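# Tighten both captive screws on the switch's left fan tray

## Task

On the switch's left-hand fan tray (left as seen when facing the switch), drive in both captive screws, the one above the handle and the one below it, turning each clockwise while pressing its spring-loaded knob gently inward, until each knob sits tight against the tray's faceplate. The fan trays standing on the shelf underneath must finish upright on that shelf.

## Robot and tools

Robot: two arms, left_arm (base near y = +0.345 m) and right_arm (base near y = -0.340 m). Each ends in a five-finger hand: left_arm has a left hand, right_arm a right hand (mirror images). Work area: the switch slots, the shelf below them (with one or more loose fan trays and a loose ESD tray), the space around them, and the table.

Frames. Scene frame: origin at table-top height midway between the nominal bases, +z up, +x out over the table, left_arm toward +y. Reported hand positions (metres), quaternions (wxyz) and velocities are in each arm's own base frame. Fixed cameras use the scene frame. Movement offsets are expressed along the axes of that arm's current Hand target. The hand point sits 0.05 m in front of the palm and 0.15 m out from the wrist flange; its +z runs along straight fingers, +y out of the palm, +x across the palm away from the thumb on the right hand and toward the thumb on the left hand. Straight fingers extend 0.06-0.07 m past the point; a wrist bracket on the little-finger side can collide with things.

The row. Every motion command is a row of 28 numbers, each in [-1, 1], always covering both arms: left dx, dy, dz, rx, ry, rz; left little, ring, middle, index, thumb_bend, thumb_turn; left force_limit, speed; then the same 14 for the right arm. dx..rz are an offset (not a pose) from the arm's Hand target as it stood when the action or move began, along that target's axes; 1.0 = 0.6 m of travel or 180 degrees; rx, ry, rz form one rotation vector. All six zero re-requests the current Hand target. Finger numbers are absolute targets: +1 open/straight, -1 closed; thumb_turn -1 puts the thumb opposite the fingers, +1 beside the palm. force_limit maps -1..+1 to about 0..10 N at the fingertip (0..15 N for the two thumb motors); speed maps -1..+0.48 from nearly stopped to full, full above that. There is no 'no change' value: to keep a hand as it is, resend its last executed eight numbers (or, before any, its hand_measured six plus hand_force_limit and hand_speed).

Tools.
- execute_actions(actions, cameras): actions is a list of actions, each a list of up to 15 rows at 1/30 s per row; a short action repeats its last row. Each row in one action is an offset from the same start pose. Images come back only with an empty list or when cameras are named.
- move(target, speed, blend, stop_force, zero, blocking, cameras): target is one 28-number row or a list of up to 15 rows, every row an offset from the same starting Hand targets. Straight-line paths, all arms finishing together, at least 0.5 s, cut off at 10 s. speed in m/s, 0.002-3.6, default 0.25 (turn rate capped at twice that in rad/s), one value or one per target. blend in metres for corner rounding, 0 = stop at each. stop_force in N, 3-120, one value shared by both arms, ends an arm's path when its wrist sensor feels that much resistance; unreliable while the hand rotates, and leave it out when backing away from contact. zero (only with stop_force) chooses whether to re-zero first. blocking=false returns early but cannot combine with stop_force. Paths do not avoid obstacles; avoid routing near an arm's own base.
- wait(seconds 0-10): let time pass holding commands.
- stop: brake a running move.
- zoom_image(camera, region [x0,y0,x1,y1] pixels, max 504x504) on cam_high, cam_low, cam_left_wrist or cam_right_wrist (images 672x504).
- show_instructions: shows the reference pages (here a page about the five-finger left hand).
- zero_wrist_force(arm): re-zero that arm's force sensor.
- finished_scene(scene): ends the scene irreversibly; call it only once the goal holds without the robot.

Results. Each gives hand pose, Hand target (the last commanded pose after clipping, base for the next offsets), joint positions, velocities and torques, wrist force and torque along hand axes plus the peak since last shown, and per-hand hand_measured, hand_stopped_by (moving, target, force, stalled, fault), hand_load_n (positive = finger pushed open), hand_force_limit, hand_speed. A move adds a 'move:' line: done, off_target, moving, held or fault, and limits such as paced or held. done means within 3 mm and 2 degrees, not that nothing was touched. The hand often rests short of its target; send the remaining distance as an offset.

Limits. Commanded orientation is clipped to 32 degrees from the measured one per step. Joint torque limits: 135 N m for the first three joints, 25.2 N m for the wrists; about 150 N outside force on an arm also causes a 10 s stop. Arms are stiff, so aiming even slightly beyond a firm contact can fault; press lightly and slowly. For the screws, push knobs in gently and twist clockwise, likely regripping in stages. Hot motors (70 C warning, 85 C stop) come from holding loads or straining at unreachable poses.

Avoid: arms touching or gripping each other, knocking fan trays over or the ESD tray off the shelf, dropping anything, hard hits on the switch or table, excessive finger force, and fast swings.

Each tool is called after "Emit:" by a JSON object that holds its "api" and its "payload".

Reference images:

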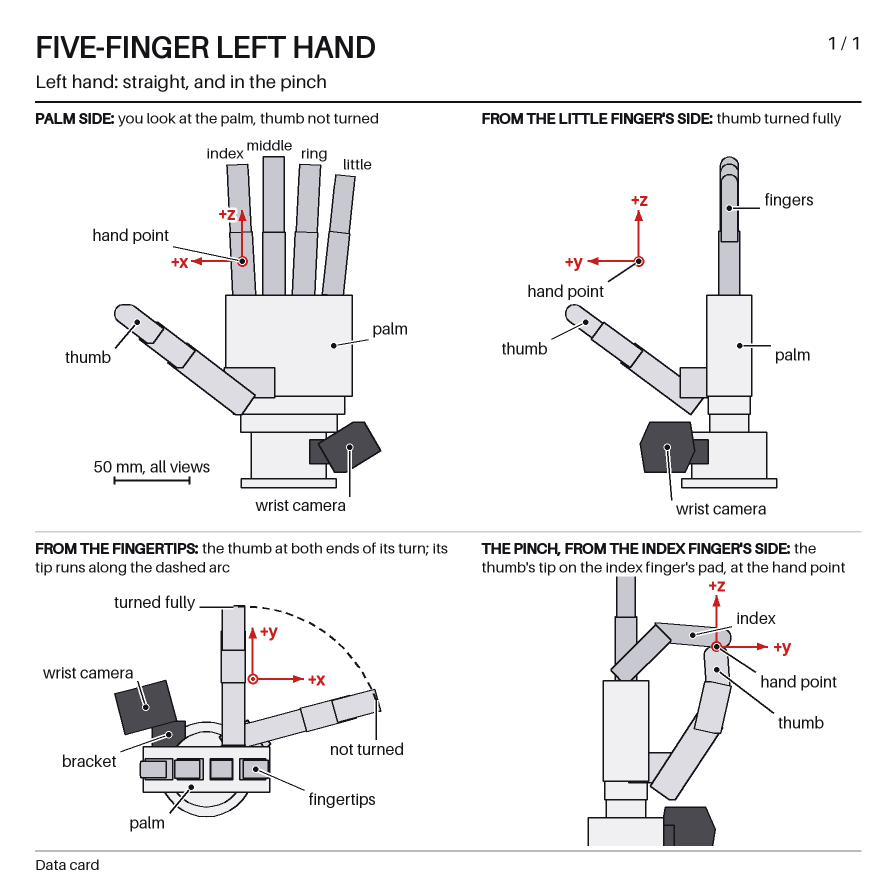

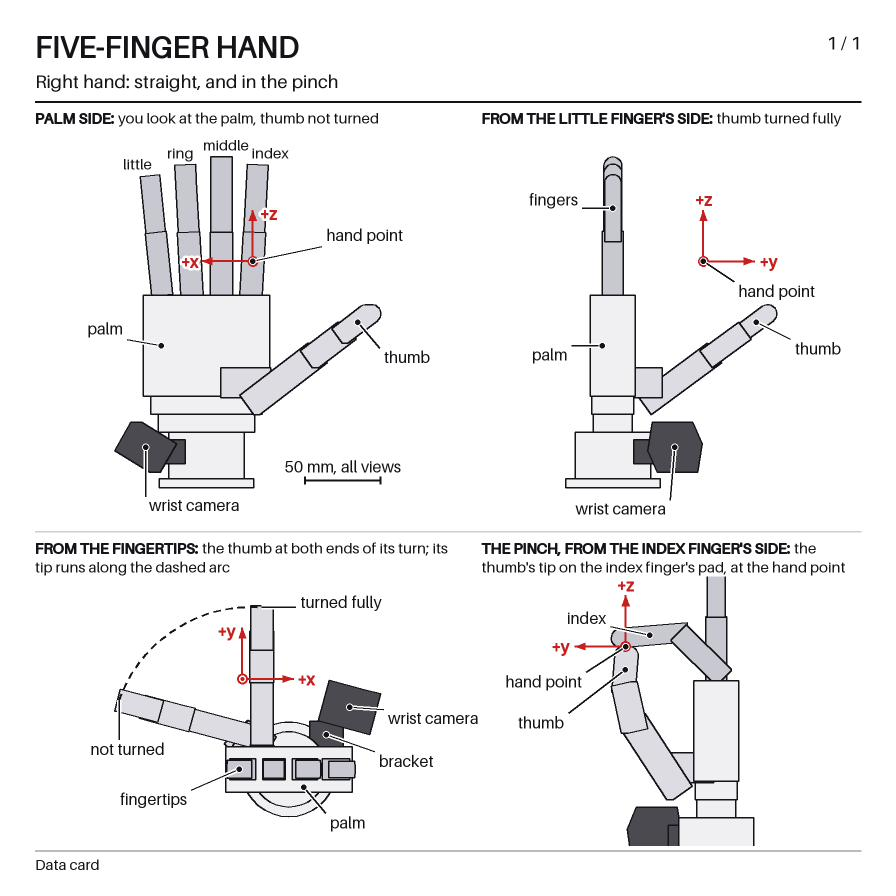

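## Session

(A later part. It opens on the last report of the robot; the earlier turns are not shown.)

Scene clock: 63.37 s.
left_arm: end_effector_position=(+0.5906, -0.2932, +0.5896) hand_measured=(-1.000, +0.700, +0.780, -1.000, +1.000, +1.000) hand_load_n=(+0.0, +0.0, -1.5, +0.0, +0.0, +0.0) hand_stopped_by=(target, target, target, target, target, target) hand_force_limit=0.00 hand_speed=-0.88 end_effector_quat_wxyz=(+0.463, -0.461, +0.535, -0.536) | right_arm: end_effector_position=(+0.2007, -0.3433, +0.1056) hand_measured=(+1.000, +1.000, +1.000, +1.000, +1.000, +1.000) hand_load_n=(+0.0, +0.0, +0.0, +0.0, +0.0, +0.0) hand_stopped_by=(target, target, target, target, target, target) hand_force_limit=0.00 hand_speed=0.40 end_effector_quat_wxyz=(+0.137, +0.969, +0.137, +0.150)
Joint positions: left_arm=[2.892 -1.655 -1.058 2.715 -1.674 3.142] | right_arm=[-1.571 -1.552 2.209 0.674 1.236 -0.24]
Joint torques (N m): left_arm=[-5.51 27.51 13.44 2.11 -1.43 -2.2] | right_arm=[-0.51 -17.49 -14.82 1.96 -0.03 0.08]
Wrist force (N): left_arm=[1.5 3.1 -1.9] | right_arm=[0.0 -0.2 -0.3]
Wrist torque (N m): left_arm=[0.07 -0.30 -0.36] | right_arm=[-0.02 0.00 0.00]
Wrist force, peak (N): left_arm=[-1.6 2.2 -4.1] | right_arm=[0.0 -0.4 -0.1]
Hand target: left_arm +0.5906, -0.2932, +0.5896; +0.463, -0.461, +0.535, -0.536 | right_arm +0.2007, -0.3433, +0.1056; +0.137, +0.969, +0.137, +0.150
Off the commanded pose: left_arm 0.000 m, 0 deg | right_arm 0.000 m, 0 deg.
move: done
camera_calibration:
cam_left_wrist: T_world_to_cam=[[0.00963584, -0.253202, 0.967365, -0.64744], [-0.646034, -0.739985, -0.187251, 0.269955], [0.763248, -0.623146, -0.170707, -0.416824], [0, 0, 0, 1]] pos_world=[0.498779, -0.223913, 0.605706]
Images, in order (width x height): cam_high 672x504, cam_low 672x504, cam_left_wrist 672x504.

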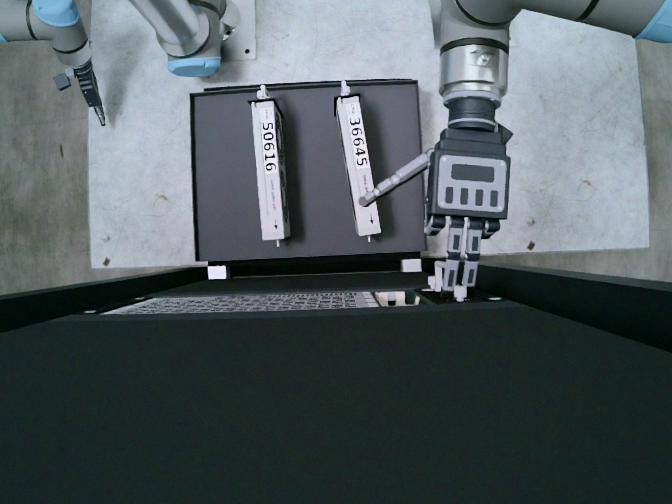

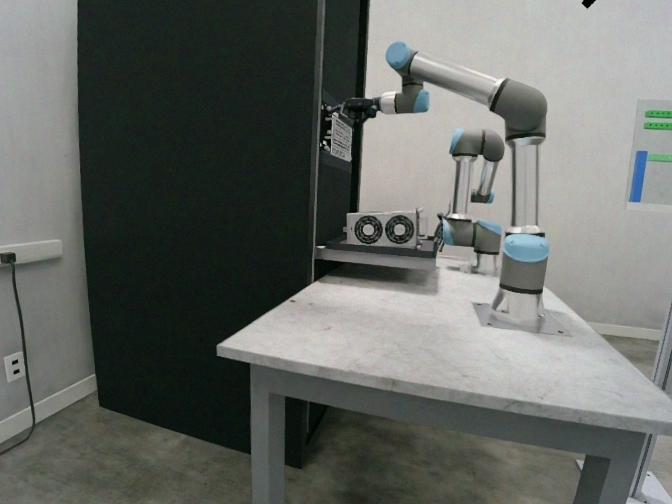

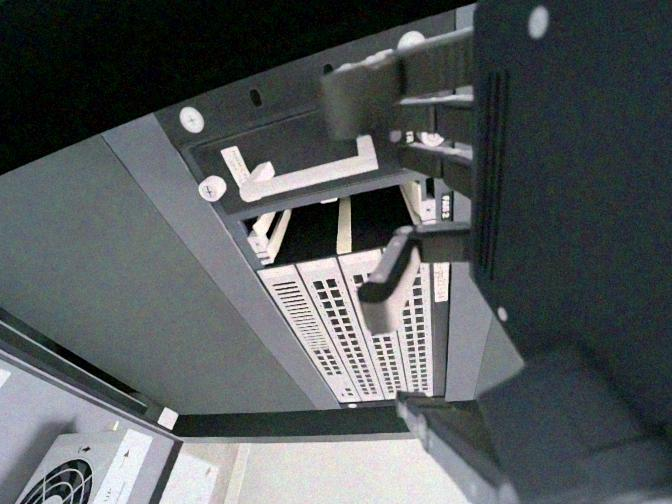

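Emit:
{"api": "move", "payload": {"target": [0,0,0,0,0,0,-1,1,0.78,-1,1,1,0,-0.6,0,0,0,0,0,0,1,1,1,1,1,1,0,0.4], "cameras": [], "speed": 0.01}}

Emit:
{"api": "move", "payload": {"target": [0,-0.0040,0,0,0,0,-1,1,0.78,-1,1,1,0,-0.6,0,0,0,0,0,0,1,1,1,1,1,1,0,0.4], "cameras": [], "speed": 0.01}}

Emit:
{"api": "move", "payload": {"target": [0,0,0,0,0,0,-1,0.90,0.78,-1,1,1,0,-0.88,0,0,0,0,0,0,1,1,1,1,1,1,0,0.4], "cameras": ["cam_high","cam_left_wrist","cam_low"], "speed": 0.01}}

Emit:
{"api": "zoom_image", "payload": {"camera": "cam_left_wrist", "region": [370, 70, 470, 170]}}

Emit:
{"api": "zoom_image", "payload": {"camera": "cam_high", "region": [430, 250, 490, 310]}}

Emit:
{"api": "zoom_image", "payload": {"camera": "cam_low", "region": [315, 90, 355, 120]}}

Scene clock: 64.83 s.
left_arm: end_effector_position=(+0.5906, -0.2932, +0.5896) hand_measured=(-1.000, +1.000, +0.780, -1.000, +1.000, +1.000) hand_load_n=(+0.0, -3.5, -2.0, +0.0, +0.0, -0.5) hand_stopped_by=(target, target, target, target, target, target) hand_force_limit=0.00 hand_speed=-0.60 end_effector_quat_wxyz=(+0.463, -0.461, +0.535, -0.536) | right_arm: end_effector_position=(+0.2007, -0.3433, +0.1056) hand_measured=(+1.000, +1.000, +1.000, +1.000, +1.000, +1.000) hand_load_n=(+0.0, +0.0, +0.0, -0.5, +0.0, +0.0) hand_stopped_by=(target, target, target, target, target, target) hand_force_limit=0.00 hand_speed=0.40 end_effector_quat_wxyz=(+0.137, +0.969, +0.137, +0.150)
Joint positions: left_arm=[2.892 -1.655 -1.058 2.715 -1.674 3.142] | right_arm=[-1.571 -1.552 2.209 0.674 1.236 -0.24]
Joint torques (N m): left_arm=[0.23 22.51 15.53 1.87 -1.11 -2.07] | right_arm=[-1.48 -17.97 -15.11 2.11 0.06 -0.06]
Wrist force (N): left_arm=[-2.2 6.9 -2.2] | right_arm=[-0.2 -0.1 -0.3]
Wrist torque (N m): left_arm=[-0.01 -0.43 -0.70] | right_arm=[0.00 0.02 -0.01]
Wrist force, peak (N): left_arm=[-1.8 7.3 -2.3] | right_arm=[0.1 -0.5 -0.1]
Hand target: left_arm +0.5906, -0.2932, +0.5896; +0.463, -0.461, +0.535, -0.536 | right_arm +0.2007, -0.3433, +0.1056; +0.137, +0.969, +0.137, +0.150
Off the commanded pose: left_arm 0.000 m, 0 deg | right_arm 0.000 m, 0 deg.
move: done
No camera images: "cameras" was empty.

Scene clock: 65.53 s.
left_arm: end_effector_position=(+0.5906, -0.2932, +0.5920) hand_measured=(-1.000, +0.998, +0.780, -1.000, +1.000, +1.000) hand_load_n=(+0.0, -7.5, -8.5, +0.0, +0.0, +0.0) hand_stopped_by=(target, target, target, target, target, target) hand_force_limit=0.00 hand_speed=-0.60 end_effector_quat_wxyz=(+0.463, -0.461, +0.535, -0.536) | right_arm: end_effector_position=(+0.2007, -0.3433, +0.1056) hand_measured=(+1.000, +1.000, +1.000, +1.000, +1.000, +1.000) hand_load_n=(+0.0, +0.0, +0.0, +0.0, +0.0, +0.0) hand_stopped_by=(target, target, target, target, target, target) hand_force_limit=0.00 hand_speed=0.40 end_effector_quat_wxyz=(+0.137, +0.969, +0.137, +0.150)
Joint positions: left_arm=[2.892 -1.657 -1.049 2.708 -1.674 3.142] | right_arm=[-1.571 -1.552 2.209 0.674 1.236 -0.24]
Joint torques (N m): left_arm=[2.33 32.96 29.77 6.21 -1.07 -1.82] | right_arm=[-0.92 -17.64 -15.32 1.98 -0.12 -0.17]
Wrist force (N): left_arm=[-1.1 18.5 -3.4] | right_arm=[0.0 -0.2 -0.1]
Wrist torque (N m): left_arm=[-0.17 -0.50 -1.00] | right_arm=[-0.03 0.01 0.00]
Wrist force, peak (N): left_arm=[-1.4 18.7 -3.8] | right_arm=[-0.1 -0.4 -0.1]
Hand target: left_arm +0.5906, -0.2932, +0.5920; +0.463, -0.461, +0.535, -0.536 | right_arm +0.2007, -0.3433, +0.1056; +0.137, +0.969, +0.137, +0.150
Off the commanded pose: left_arm 0.000 m, 0 deg | right_arm 0.000 m, 0 deg.
move: done
No camera images: "cameras" was empty.

Scene clock: 66.03 s.
left_arm: end_effector_position=(+0.5906, -0.2932, +0.5921) hand_measured=(-1.000, +0.968, +0.778, -1.000, +1.000, +1.000) hand_load_n=(+0.0, +5.0, -9.5, +0.0, +0.0, -0.5) hand_stopped_by=(target, force, target, target, target, target) hand_force_limit=0.00 hand_speed=-0.88 end_effector_quat_wxyz=(+0.463, -0.461, +0.535, -0.536) | right_arm: end_effector_position=(+0.2007, -0.3433, +0.1056) hand_measured=(+1.000, +1.000, +1.000, +1.000, +1.000, +1.000) hand_load_n=(+0.0, +0.0, +0.0, +0.0, +0.0, +0.0) hand_stopped_by=(target, target, target, target, target, target) hand_force_limit=0.00 hand_speed=0.40 end_effector_quat_wxyz=(+0.137, +0.969, +0.137, +0.150)
Joint positions: left_arm=[2.892 -1.657 -1.049 2.708 -1.674 3.142] | right_arm=[-1.571 -1.552 2.209 0.674 1.236 -0.24]
Joint torques (N m): left_arm=[4.41 37.96 14.61 2.13 -0.94 -1.8] | right_arm=[-1.35 -17.1 -15.26 2.19 -0.08 -0.08]
Wrist force (N): left_arm=[-0.9 9.1 -2.0] | right_arm=[0.1 -0.1 -0.1]
Wrist torque (N m): left_arm=[-0.03 -0.42 -0.64] | right_arm=[-0.01 -0.01 0.00]
Wrist force, peak (N): left_arm=[-1.2 18.6 -3.6] | right_arm=[-0.3 -0.3 -0.3]
Hand target: left_arm +0.5906, -0.2932, +0.5920; +0.463, -0.461, +0.535, -0.536 | right_arm +0.2007, -0.3433, +0.1056; +0.137, +0.969, +0.137, +0.150
Off the commanded pose: left_arm 0.000 m, 0 deg | right_arm 0.000 m, 0 deg.
move: done
camera_calibration:
cam_left_wrist: T_world_to_cam=[[0.00956161, -0.25314, 0.967382, -0.649721], [-0.64597, -0.740037, -0.187265, 0.270369], [0.763303, -0.623109, -0.170597, -0.416501], [0, 0, 0, 1]] pos_world=[0.498779, -0.223913, 0.608106]
Images, in order (width x height): cam_high 672x504, cam_low 672x504, cam_left_wrist 672x504.

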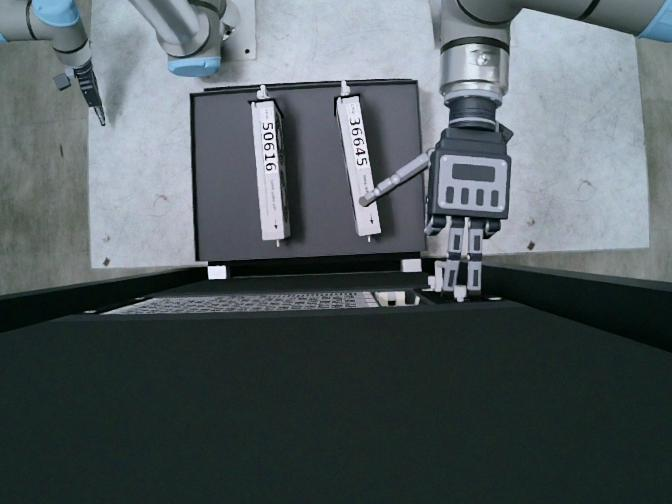

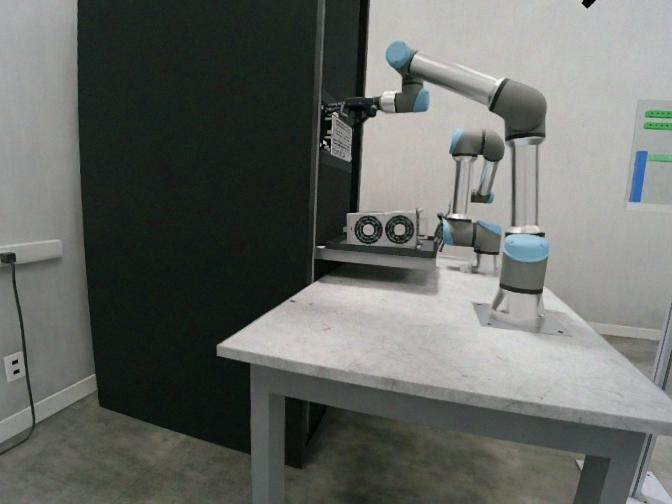

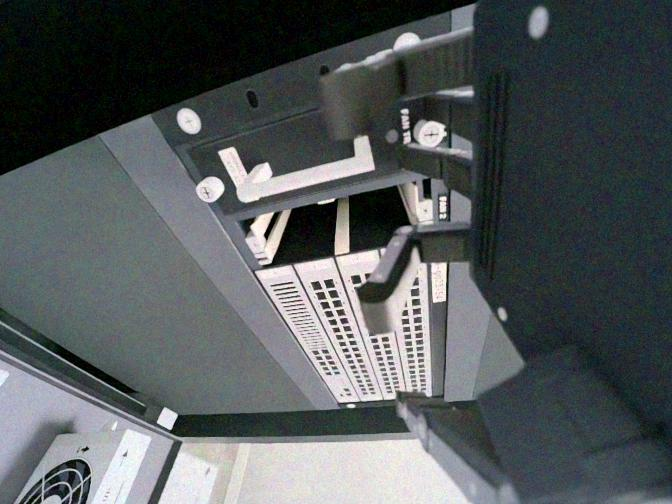

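Scaled by 5.040 from the camera's 672x504 image, which has a finer 960x720 frame.

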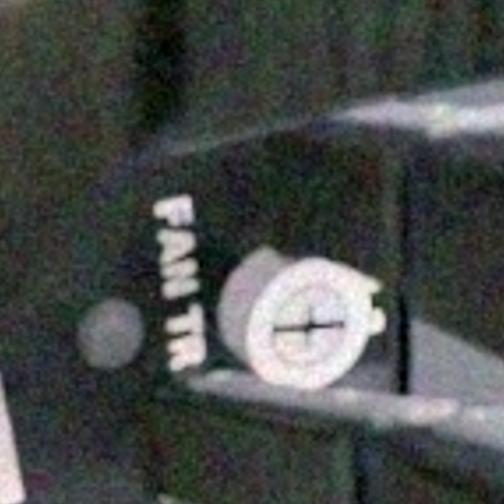

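Scaled by 8.400 from the camera's 672x504 image, which has a finer 960x720 frame.

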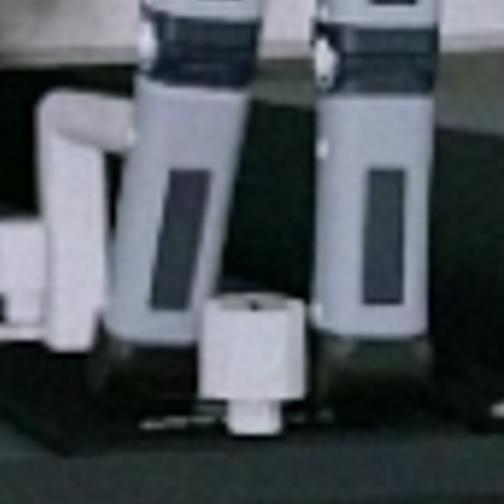

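Scaled by 12.600 from the camera's 672x504 image, which has a finer 960x720 frame.

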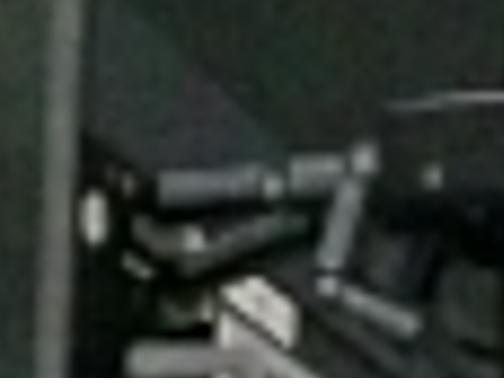

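Emit:
{"api": "move", "payload": {"target": [0,0.0013,0,0,0,0,-1,0.90,0.78,-1,1,1,0,-0.88,0,0,0,0,0,0,1,1,1,1,1,1,0,0.4], "cameras": [], "speed": 0.01}}

Emit:
{"api": "move", "payload": {"target": [0,0,0,0,0,0,-1,0.89,0.78,-1,1,1,0.4,-0.88,0,0,0,0,0,0,1,1,1,1,1,1,0,0.4], "cameras": [], "speed": 0.01}}

Scene clock: 67.00 s.
left_arm: end_effector_position=(+0.5906, -0.2932, +0.5913) hand_measured=(-1.000, +0.968, +0.778, -1.000, +1.000, +1.000) hand_load_n=(+0.0, +6.5, -7.5, +0.0, +0.0, -0.5) hand_stopped_by=(target, force, target, target, target, target) hand_force_limit=0.00 hand_speed=-0.88 end_effector_quat_wxyz=(+0.463, -0.461, +0.535, -0.536) | right_arm: end_effector_position=(+0.2007, -0.3433, +0.1056) hand_measured=(+1.000, +1.000, +1.000, +1.000, +1.000, +1.000) hand_load_n=(+0.0, +0.0, +0.0, +0.0, +0.0, +0.0) hand_stopped_by=(target, target, target, target, target, target) hand_force_limit=0.00 hand_speed=0.40 end_effector_quat_wxyz=(+0.137, +0.969, +0.137, +0.150)
Joint positions: left_arm=[2.892 -1.656 -1.052 2.711 -1.674 3.142] | right_arm=[-1.571 -1.552 2.209 0.674 1.236 -0.24]
Joint torques (N m): left_arm=[6 33.6 15.64 3.74 -1.23 -1.65] | right_arm=[-1.13 -18.27 -14.42 2.01 -0.03 -0.04]
Wrist force (N): left_arm=[-1.0 4.7 -3.8] | right_arm=[-0.1 -0.1 0.0]
Wrist torque (N m): left_arm=[0.06 -0.43 -0.52] | right_arm=[-0.01 0.02 0.00]
Wrist force, peak (N): left_arm=[-0.9 9.0 -2.0] | right_arm=[0.0 -0.5 -0.1]
Hand target: left_arm +0.5906, -0.2932, +0.5913; +0.463, -0.461, +0.535, -0.536 | right_arm +0.2007, -0.3433, +0.1056; +0.137, +0.969, +0.137, +0.150
Off the commanded pose: left_arm 0.000 m, 0 deg | right_arm 0.000 m, 0 deg.
move: done
No camera images: "cameras" was empty.

Scene clock: 67.50 s.
left_arm: end_effector_position=(+0.5906, -0.2932, +0.5913) hand_measured=(-1.000, +0.960, +0.778, -1.000, +1.000, +1.000) hand_load_n=(+0.0, +6.5, -7.0, +0.0, +0.0, +0.0) hand_stopped_by=(target, force, target, target, target, target) hand_force_limit=0.40 hand_speed=-0.88 end_effector_quat_wxyz=(+0.463, -0.461, +0.535, -0.536) | right_arm: end_effector_position=(+0.2007, -0.3433, +0.1056) hand_measured=(+1.000, +1.000, +1.000, +1.000, +1.000, +1.000) hand_load_n=(+0.0, +0.0, +0.0, +0.0, +0.0, +0.0) hand_stopped_by=(target, target, target, target, target, target) hand_force_limit=0.00 hand_speed=0.40 end_effector_quat_wxyz=(+0.137, +0.969, +0.137, +0.150)
Joint positions: left_arm=[2.892 -1.656 -1.052 2.711 -1.674 3.142] | right_arm=[-1.571 -1.552 2.209 0.674 1.236 -0.24]
Joint torques (N m): left_arm=[6.73 27.6 23.01 1.06 -1.21 -1.73] | right_arm=[-0.93 -17.01 -14.82 2.13 0.01 0.14]
Wrist force (N): left_arm=[-1.1 3.6 -2.5] | right_arm=[-0.1 -0.3 0.1]
Wrist torque (N m): left_arm=[-0.03 -0.40 -0.50] | right_arm=[-0.06 0.00 -0.01]
Wrist force, peak (N): left_arm=[-1.0 4.7 -4.2] | right_arm=[0.0 -0.5 -0.1]
Hand target: left_arm +0.5906, -0.2932, +0.5913; +0.463, -0.461, +0.535, -0.536 | right_arm +0.2007, -0.3433, +0.1056; +0.137, +0.969, +0.137, +0.150
Off the commanded pose: left_arm 0.000 m, 0 deg | right_arm 0.000 m, 0 deg.
move: done
No camera images: "cameras" was empty.

Emit:
{"api": "move", "payload": {"target": [[-0.0224,0.0090,-0.0024,-0.0087,0,0.0829,-1,0.89,0.78,-1,1,1,0.4,-0.88,0,0,0,0,0,0,1,1,1,1,1,1,0,0.4],[-0.0463,0.0118,-0.0049,-0.0174,0,0.1658,-1,0.89,0.78,-1,1,1,0.4,-0.88,0,0,0,0,0,0,1,1,1,1,1,1,0,0.4]], "cameras": ["cam_high","cam_left_wrist"], "speed": 0.1, "blend": 0.002}}

Emit:
{"api": "zoom_image", "payload": {"camera": "cam_left_wrist", "region": [370, 70, 470, 170]}}

Emit:
{"api": "zoom_image", "payload": {"camera": "cam_high", "region": [430, 250, 490, 310]}}

Scene clock: 70.80 s.
left_arm: end_effector_position=(+0.5918, -0.2653, +0.5842) hand_measured=(-1.000, +0.958, +0.780, -1.000, +1.000, +1.000) hand_load_n=(+0.0, -10.5, -3.0, +0.0, +0.0, +0.0) hand_stopped_by=(target, force, target, target, target, target) hand_force_limit=0.40 hand_speed=-0.88 end_effector_quat_wxyz=(+0.572, -0.321, +0.650, -0.384) | right_arm: end_effector_position=(+0.2007, -0.3433, +0.1056) hand_measured=(+1.000, +1.000, +1.000, +1.000, +1.000, +1.000) hand_load_n=(+0.0, +0.0, +0.0, +0.0, +0.0, +0.0) hand_stopped_by=(target, target, target, target, target, target) hand_force_limit=0.00 hand_speed=0.40 end_effector_quat_wxyz=(+0.137, +0.969, +0.137, +0.150)
Joint positions: left_arm=[2.867 -1.699 -0.967 2.615 -1.713 3.656] | right_arm=[-1.571 -1.552 2.209 0.674 1.236 -0.24]
Joint torques (N m): left_arm=[-20.35 18 3.67 2.09 12.28 -0.9] | right_arm=[0 -16.2 -14.42 2.23 0.12 0.05]
Wrist force (N): left_arm=[-33.0 13.9 -11.1] | right_arm=[0.0 -0.3 -0.2]
Wrist torque (N m): left_arm=[0.36 -2.37 -2.49] | right_arm=[-0.03 0.00 0.00]
Wrist force, peak (N): left_arm=[-33.0 13.9 -11.1] | right_arm=[-0.2 -0.4 -0.3]
Hand target: left_arm +0.5917, -0.2653, +0.5842; +0.572, -0.321, +0.650, -0.384 | right_arm +0.2007, -0.3433, +0.1056; +0.137, +0.969, +0.137, +0.150
Off the commanded pose: left_arm 0.000 m, 0 deg | right_arm 0.000 m, 0 deg.
move: done
camera_calibration:
cam_left_wrist: T_world_to_cam=[[-0.00832566, -0.702668, 0.711469, -0.594222], [-0.636888, -0.544791, -0.545505, 0.545995], [0.770911, -0.457668, -0.442985, -0.202854], [0, 0, 0, 1]] pos_world=[0.499173, -0.212927, 0.630752]
Images, in order (width x height): cam_high 672x504, cam_left_wrist 672x504.

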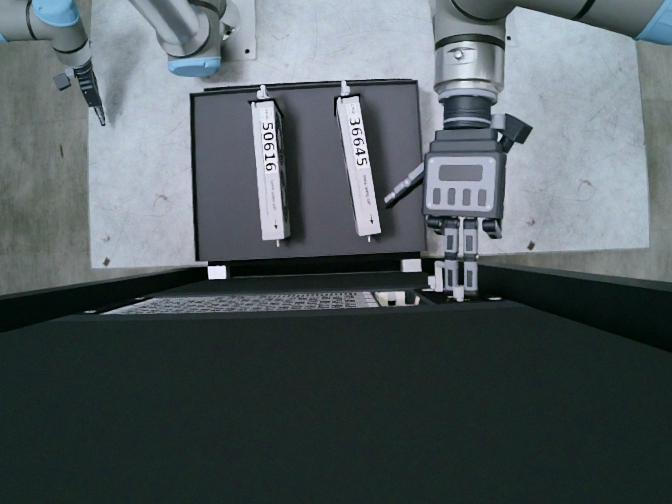

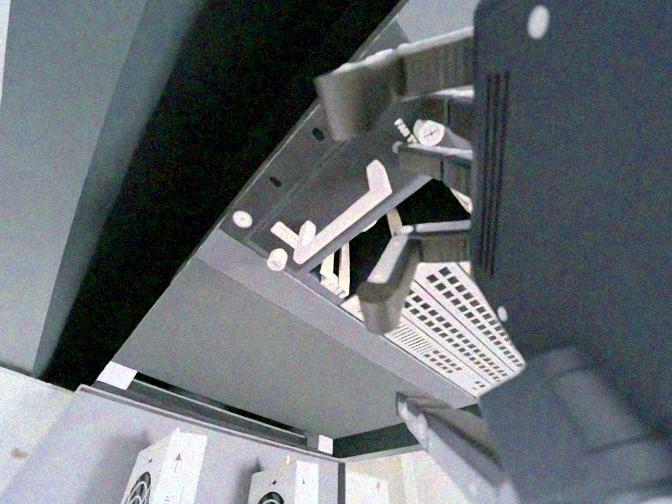

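Scaled by 5.040 from the camera's 672x504 image, which has a finer 960x720 frame.

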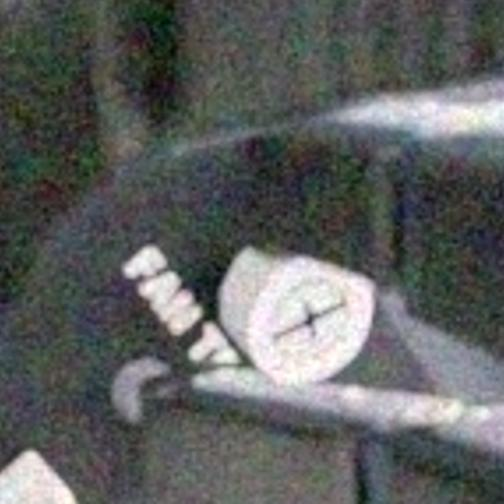

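Scaled by 8.400 from the camera's 672x504 image, which has a finer 960x720 frame.

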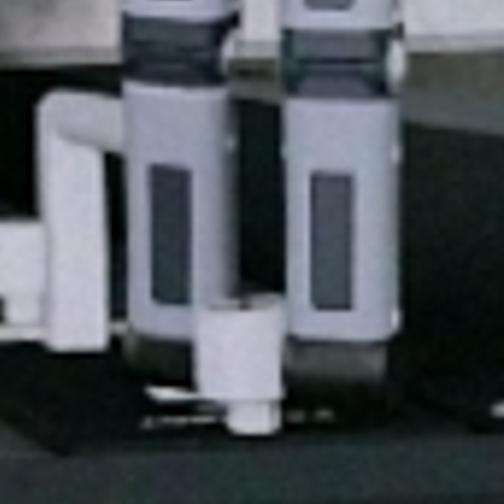

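Emit:
{"api": "move", "payload": {"target": [-0.0025,0.0008,0,0,0,0,-1,0.89,0.78,-1,1,1,0.4,-0.88,0,0,0,0,0,0,1,1,1,1,1,1,0,0.4], "cameras": [], "speed": 0.01}}

Scene clock: 71.90 s.
left_arm: end_effector_position=(+0.5920, -0.2638, +0.5845) hand_measured=(-1.000, +0.958, +0.780, -1.000, +1.000, +1.000) hand_load_n=(+0.0, -1.0, -5.0, +0.0, +0.0, -0.5) hand_stopped_by=(target, force, target, target, target, target) hand_force_limit=0.40 hand_speed=-0.88 end_effector_quat_wxyz=(+0.572, -0.321, +0.650, -0.384) | right_arm: end_effector_position=(+0.2007, -0.3433, +0.1056) hand_measured=(+1.000, +1.000, +1.000, +1.000, +1.000, +1.000) hand_load_n=(+0.0, +0.0, +0.0, +0.0, +0.0, +0.0) hand_stopped_by=(target, target, target, target, target, target) hand_force_limit=0.00 hand_speed=0.40 end_effector_quat_wxyz=(+0.137, +0.969, +0.137, +0.150)
Joint positions: left_arm=[2.871 -1.697 -0.968 2.614 -1.708 3.657] | right_arm=[-1.571 -1.552 2.209 0.674 1.236 -0.24]
Joint torques (N m): left_arm=[-5.08 27.65 8.98 0.4 5.88 2.43] | right_arm=[-0.67 -17.27 -14.2 2.17 0.02 0.05]
Wrist force (N): left_arm=[-13.9 7.4 -9.1] | right_arm=[-0.1 -0.2 -0.1]
Wrist torque (N m): left_arm=[0.31 -1.36 -1.23] | right_arm=[-0.02 0.01 0.00]
Wrist force, peak (N): left_arm=[-34.3 13.0 -13.7] | right_arm=[-0.1 -0.4 -0.3]
Hand target: left_arm +0.5920, -0.2638, +0.5845; +0.572, -0.321, +0.650, -0.384 | right_arm +0.2007, -0.3433, +0.1056; +0.137, +0.969, +0.137, +0.150
Off the commanded pose: left_arm 0.000 m, 0 deg | right_arm 0.000 m, 0 deg.
move: done
No camera images: "cameras" was empty.

Emit:
{"api": "move", "payload": {"target": [-0.0018,0.0007,0,0,0,0,-1,0.89,0.78,-1,1,1,0.4,-0.88,0,0,0,0,0,0,1,1,1,1,1,1,0,0.4], "cameras": ["cam_left_wrist"], "speed": 0.01}}

Emit:
{"api": "zoom_image", "payload": {"camera": "cam_left_wrist", "region": [370, 70, 470, 170]}}

Emit:
{"api": "move", "payload": {"target": [[-0.02455,0.0085,-0.0026,-0.0087,0,0.0829,-1,0.89,0.78,-1,1,1,0.4,-0.88,0,0,0,0,0,0,1,1,1,1,1,1,0,0.4],[-0.05045,0.01034,-0.0053,-0.0174,0,0.1658,-1,0.89,0.78,-1,1,1,0.4,-0.88,0,0,0,0,0,0,1,1,1,1,1,1,0,0.4]], "cameras": ["cam_high","cam_left_wrist"], "speed": 0.1, "blend": 0.002}}

Emit:
{"api": "zoom_image", "payload": {"camera": "cam_left_wrist", "region": [370, 70, 470, 170]}}

Emit:
{"api": "zoom_image", "payload": {"camera": "cam_high", "region": [430, 250, 490, 310]}}

Scene clock: 72.97 s.
left_arm: end_effector_position=(+0.5921, -0.2626, +0.5847) hand_measured=(-1.000, +0.960, +0.780, -1.000, +1.000, +1.000) hand_load_n=(+0.0, +1.0, -3.5, +0.0, +0.5, -0.5) hand_stopped_by=(target, force, target, target, target, target) hand_force_limit=0.40 hand_speed=-0.88 end_effector_quat_wxyz=(+0.572, -0.321, +0.650, -0.384) | right_arm: end_effector_position=(+0.2007, -0.3433, +0.1056) hand_measured=(+1.000, +1.000, +1.000, +1.000, +1.000, +1.000) hand_load_n=(+0.0, +0.0, +0.5, +0.0, +0.0, +0.0) hand_stopped_by=(target, target, target, target, target, target) hand_force_limit=0.00 hand_speed=0.40 end_effector_quat_wxyz=(+0.137, +0.969, +0.137, +0.150)
Joint positions: left_arm=[2.874 -1.696 -0.968 2.614 -1.705 3.657] | right_arm=[-1.571 -1.552 2.209 0.674 1.236 -0.24]
Joint torques (N m): left_arm=[3.15 33.49 11.6 0.35 2.9 2.75] | right_arm=[-0.93 -17.08 -14.4 2.22 -0.02 0.18]
Wrist force (N): left_arm=[-2.2 4.3 -4.7] | right_arm=[0.0 -0.2 -0.2]
Wrist torque (N m): left_arm=[0.11 -0.46 -0.52] | right_arm=[-0.02 0.00 0.00]
Wrist force, peak (N): left_arm=[-14.5 7.5 -8.9] | right_arm=[-0.3 -0.3 -0.2]
Hand target: left_arm +0.5921, -0.2626, +0.5847; +0.572, -0.321, +0.650, -0.384 | right_arm +0.2007, -0.3433, +0.1056; +0.137, +0.969, +0.137, +0.150
Off the commanded pose: left_arm 0.000 m, 0 deg | right_arm 0.000 m, 0 deg.
move: done
camera_calibration:
cam_left_wrist: T_world_to_cam=[[-0.00856045, -0.702787, 0.711349, -0.592507], [-0.637061, -0.54449, -0.545604, 0.548204], [0.770766, -0.457843, -0.443057, -0.201623], [0, 0, 0, 1]] pos_world=[0.499571, -0.210226, 0.631251]
Images, in order (width x height): cam_left_wrist 672x504.

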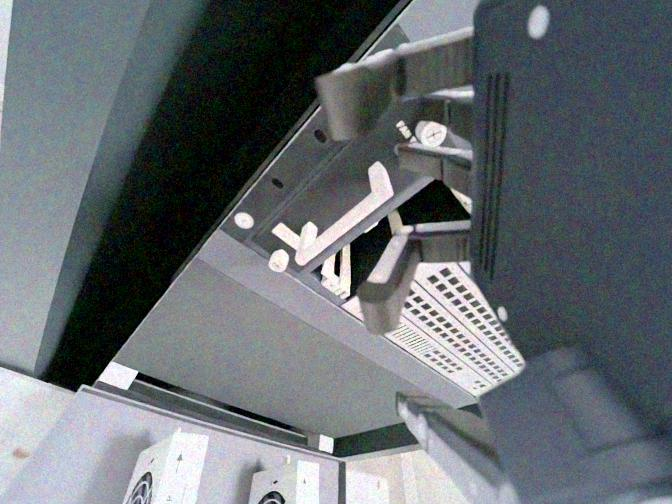

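Scaled by 5.040 from the camera's 672x504 image, which has a finer 960x720 frame.

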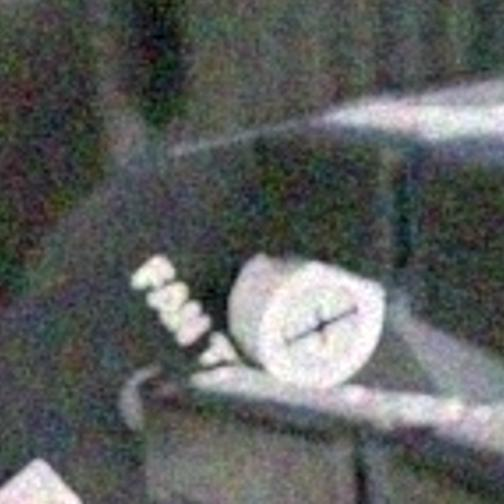

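Scene clock: 76.00 s.
left_arm: end_effector_position=(+0.5933, -0.2332, +0.5946) hand_measured=(-1.000, +0.958, +0.780, -1.000, +1.000, +1.000) hand_load_n=(+0.0, -2.0, -2.0, +0.0, +0.0, +0.0) hand_stopped_by=(target, force, target, target, target, target) hand_force_limit=0.40 hand_speed=-0.88 end_effector_quat_wxyz=(+0.643, -0.158, +0.721, -0.206) | right_arm: end_effector_position=(+0.2007, -0.3433, +0.1056) hand_measured=(+1.000, +1.000, +1.000, +1.000, +1.000, +1.000) hand_load_n=(+0.0, +0.0, +0.0, +0.0, +0.0, +0.0) hand_stopped_by=(target, target, target, target, target, target) hand_force_limit=0.00 hand_speed=0.40 end_effector_quat_wxyz=(+0.137, +0.969, +0.137, +0.150)
Joint positions: left_arm=[2.842 -1.737 -0.896 2.543 -1.776 4.169] | right_arm=[-1.571 -1.552 2.209 0.674 1.236 -0.24]
Joint torques (N m): left_arm=[0.83 25.46 8.33 1.41 5.07 -0.78] | right_arm=[-2.04 -17.65 -15.42 2.04 0.09 -0.21]
Wrist force (N): left_arm=[-7.2 5.0 -5.4] | right_arm=[-0.1 -0.2 -0.1]
Wrist torque (N m): left_arm=[0.22 -0.82 -0.67] | right_arm=[-0.02 0.02 -0.01]
Wrist force, peak (N): left_arm=[-7.2 5.0 -5.4] | right_arm=[0.2 -0.5 -0.2]
Hand target: left_arm +0.5933, -0.2332, +0.5945; +0.643, -0.158, +0.721, -0.206 | right_arm +0.2007, -0.3433, +0.1056; +0.137, +0.969, +0.137, +0.150
Off the commanded pose: left_arm 0.000 m, 0 deg | right_arm 0.000 m, 0 deg.
move: done
camera_calibration:
cam_left_wrist: T_world_to_cam=[[-0.0183894, -0.964128, 0.264799, -0.368545], [-0.621948, -0.196335, -0.758046, 0.768896], [0.782843, -0.178631, -0.596027, -0.0358706], [0, 0, 0, 1]] pos_world=[0.499517, -0.210771, 0.659069]
Images, in order (width x height): cam_high 672x504, cam_left_wrist 672x504.

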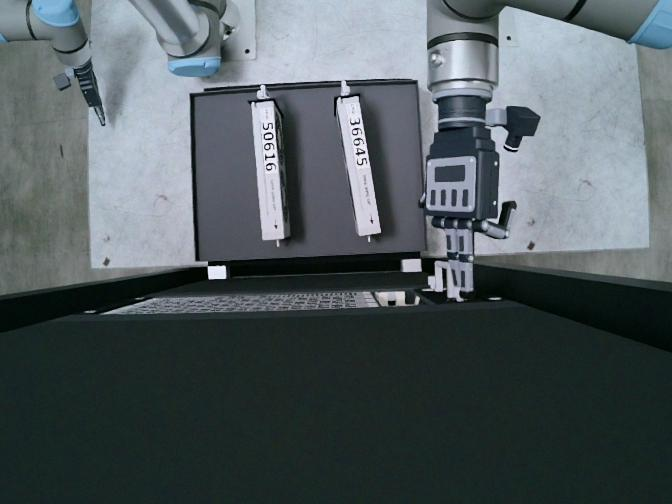

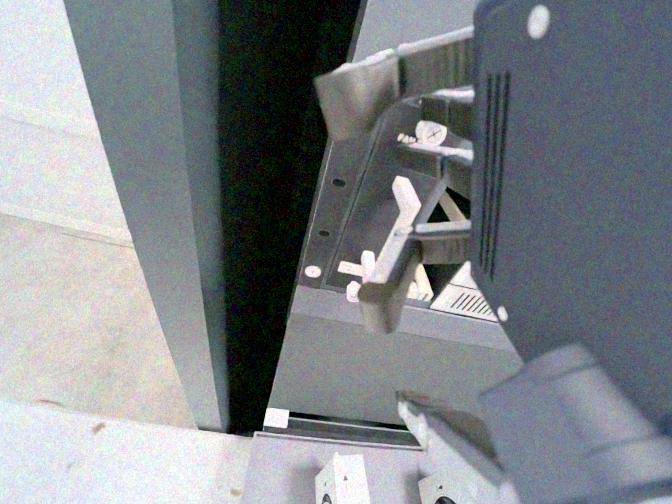

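Scaled by 5.040 from the camera's 672x504 image, which has a finer 960x720 frame.

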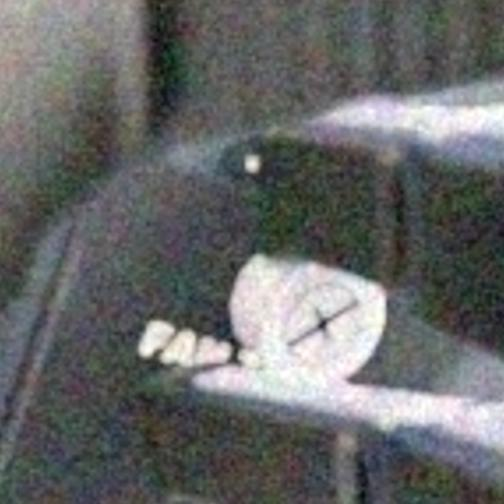

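Scaled by 8.400 from the camera's 672x504 image, which has a finer 960x720 frame.

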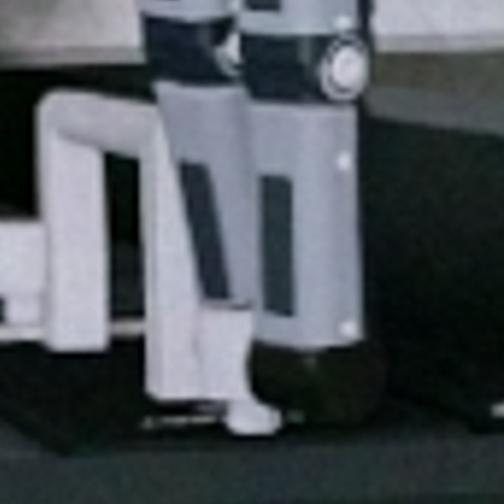

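Emit:
{"api": "move", "payload": {"target": [-0.0008,0.0005,0,0,0,0,-1,0.88,0.78,-1,1,1,0.7,-0.85,0,0,0,0,0,0,1,1,1,1,1,1,0,0.4], "cameras": [], "speed": 0.01}}

Emit:
{"api": "move", "payload": {"target": [[-0.02491,0.00855,-0.0026,-0.0087,0,0.0829,-1,0.88,0.78,-1,1,1,0.7,-0.85,0,0,0,0,0,0,1,1,1,1,1,1,0,0.4],[-0.05116,0.01033,-0.0054,-0.0174,0,0.1658,-1,0.88,0.78,-1,1,1,0.7,-0.85,0,0,0,0,0,0,1,1,1,1,1,1,0,0.4],[-0.07698,0.00522,-0.0081,-0.0261,0,0.2486,-1,0.88,0.78,-1,1,1,0.7,-0.85,0,0,0,0,0,0,1,1,1,1,1,1,0,0.4],[-0.10061,-0.00645,-0.0106,-0.0348,0,0.3315,-1,0.88,0.78,-1,1,1,0.7,-0.85,0,0,0,0,0,0,1,1,1,1,1,1,0,0.4]], "cameras": ["cam_high","cam_left_wrist"], "speed": 0.15, "blend": 0.002}}

Emit:
{"api": "zoom_image", "payload": {"camera": "cam_left_wrist", "region": [370, 70, 470, 170]}}

Emit:
{"api": "zoom_image", "payload": {"camera": "cam_high", "region": [430, 250, 490, 310]}}

Scene clock: 77.10 s.
left_arm: end_effector_position=(+0.5934, -0.2327, +0.5948) hand_measured=(-1.000, +0.880, +0.780, -1.000, +1.000, +1.000) hand_load_n=(+0.0, +2.5, -1.5, +0.0, +0.0, +0.0) hand_stopped_by=(target, target, target, target, target, target) hand_force_limit=0.70 hand_speed=-0.85 end_effector_quat_wxyz=(+0.643, -0.158, +0.721, -0.206) | right_arm: end_effector_position=(+0.2007, -0.3433, +0.1056) hand_measured=(+1.000, +1.000, +1.000, +1.000, +1.000, +1.000) hand_load_n=(+0.0, +0.0, +0.0, +0.0, +0.0, +0.0) hand_stopped_by=(target, target, target, target, target, target) hand_force_limit=0.00 hand_speed=0.40 end_effector_quat_wxyz=(+0.137, +0.969, +0.137, +0.150)
Joint positions: left_arm=[2.843 -1.737 -0.895 2.542 -1.774 4.169] | right_arm=[-1.571 -1.552 2.209 0.674 1.236 -0.24]
Joint torques (N m): left_arm=[6.5 32.56 27.85 -0.75 2.94 2.63] | right_arm=[-1.68 -16.86 -14.31 1.98 -0.02 -0.02]
Wrist force (N): left_arm=[-2.9 1.3 -3.4] | right_arm=[0.0 -0.2 -0.2]
Wrist torque (N m): left_arm=[0.21 -0.54 -0.32] | right_arm=[-0.01 0.01 0.00]
Wrist force, peak (N): left_arm=[-8.4 5.4 -6.1] | right_arm=[0.0 -0.5 -0.3]
Hand target: left_arm +0.5934, -0.2327, +0.5948; +0.643, -0.158, +0.721, -0.206 | right_arm +0.2007, -0.3433, +0.1056; +0.137, +0.969, +0.137, +0.150
Off the commanded pose: left_arm 0.000 m, 0 deg | right_arm 0.000 m, 0 deg.
move: done
No camera images: "cameras" was empty.

Scene clock: 81.03 s.
left_arm: end_effector_position=(+0.5944, -0.2058, +0.6492) hand_measured=(-1.000, +0.880, +0.780, -1.000, +1.000, +1.000) hand_load_n=(+0.0, -6.0, -1.0, +0.0, +0.0, +0.0) hand_stopped_by=(target, target, target, target, target, target) hand_force_limit=0.70 hand_speed=-0.85 end_effector_quat_wxyz=(+0.651, +0.188, +0.713, +0.179) | right_arm: end_effector_position=(+0.2007, -0.3433, +0.1056) hand_measured=(+1.000, +1.000, +1.000, +1.000, +1.000, +1.000) hand_load_n=(+0.0, +0.0, +0.0, +0.0, +0.0, +0.0) hand_stopped_by=(target, target, target, target, target, target) hand_force_limit=0.00 hand_speed=0.40 end_effector_quat_wxyz=(+0.137, +0.969, +0.137, +0.150)
Joint positions: left_arm=[2.774 -1.777 -0.863 2.545 -1.948 5.204] | right_arm=[-1.571 -1.552 2.209 0.674 1.236 -0.24]
Joint torques (N m): left_arm=[9.23 25.52 15.7 -3.88 2.15 0.87] | right_arm=[-1.86 -15.67 -15.56 2.32 -0.01 -0.02]
Wrist force (N): left_arm=[-11.4 6.9 -4.8] | right_arm=[0.0 -0.2 -0.1]
Wrist torque (N m): left_arm=[0.27 -1.04 -0.80] | right_arm=[-0.02 -0.01 0.00]
Wrist force, peak (N): left_arm=[-11.1 6.5 -6.4] | right_arm=[-0.1 -0.4 -0.2]
Hand target: left_arm +0.5944, -0.2057, +0.6493; +0.651, +0.188, +0.713, +0.179 | right_arm +0.2007, -0.3433, +0.1056; +0.137, +0.969, +0.137, +0.150
Off the commanded pose: left_arm 0.000 m, 0 deg | right_arm 0.000 m, 0 deg.
move: done
camera_calibration:
cam_left_wrist: T_world_to_cam=[[-0.0056818, -0.711792, -0.702367, 0.315782], [-0.590433, 0.569263, -0.572126, 0.834446], [0.807067, 0.41145, -0.4235, -0.00412146], [0, 0, 0, 1]] pos_world=[0.497805, -0.248553, 0.697458]
Images, in order (width x height): cam_high 672x504, cam_left_wrist 672x504.

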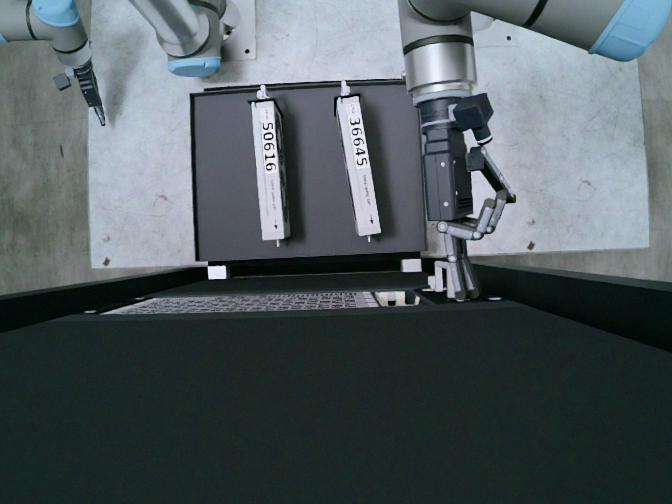

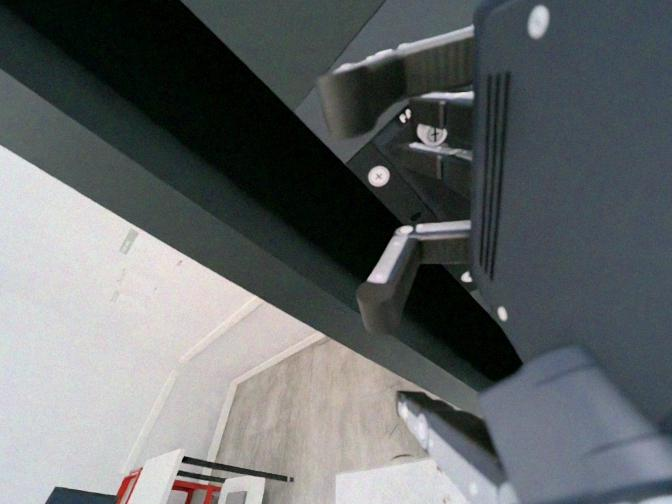

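Scaled by 5.040 from the camera's 672x504 image, which has a finer 960x720 frame.

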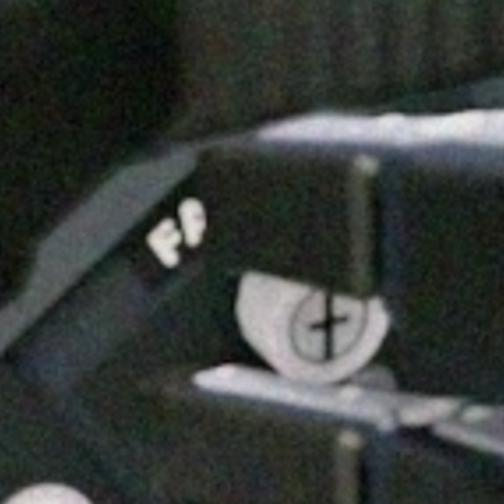

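Scaled by 8.400 from the camera's 672x504 image, which has a finer 960x720 frame.

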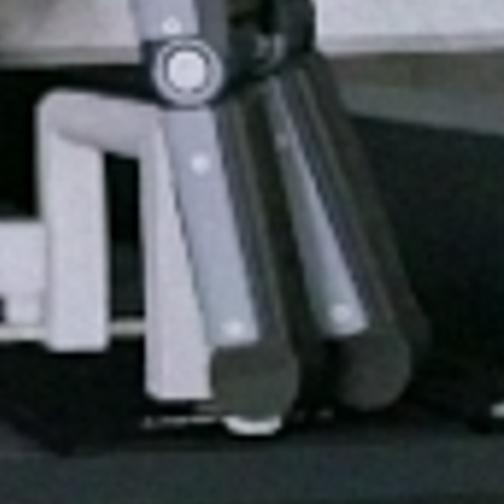

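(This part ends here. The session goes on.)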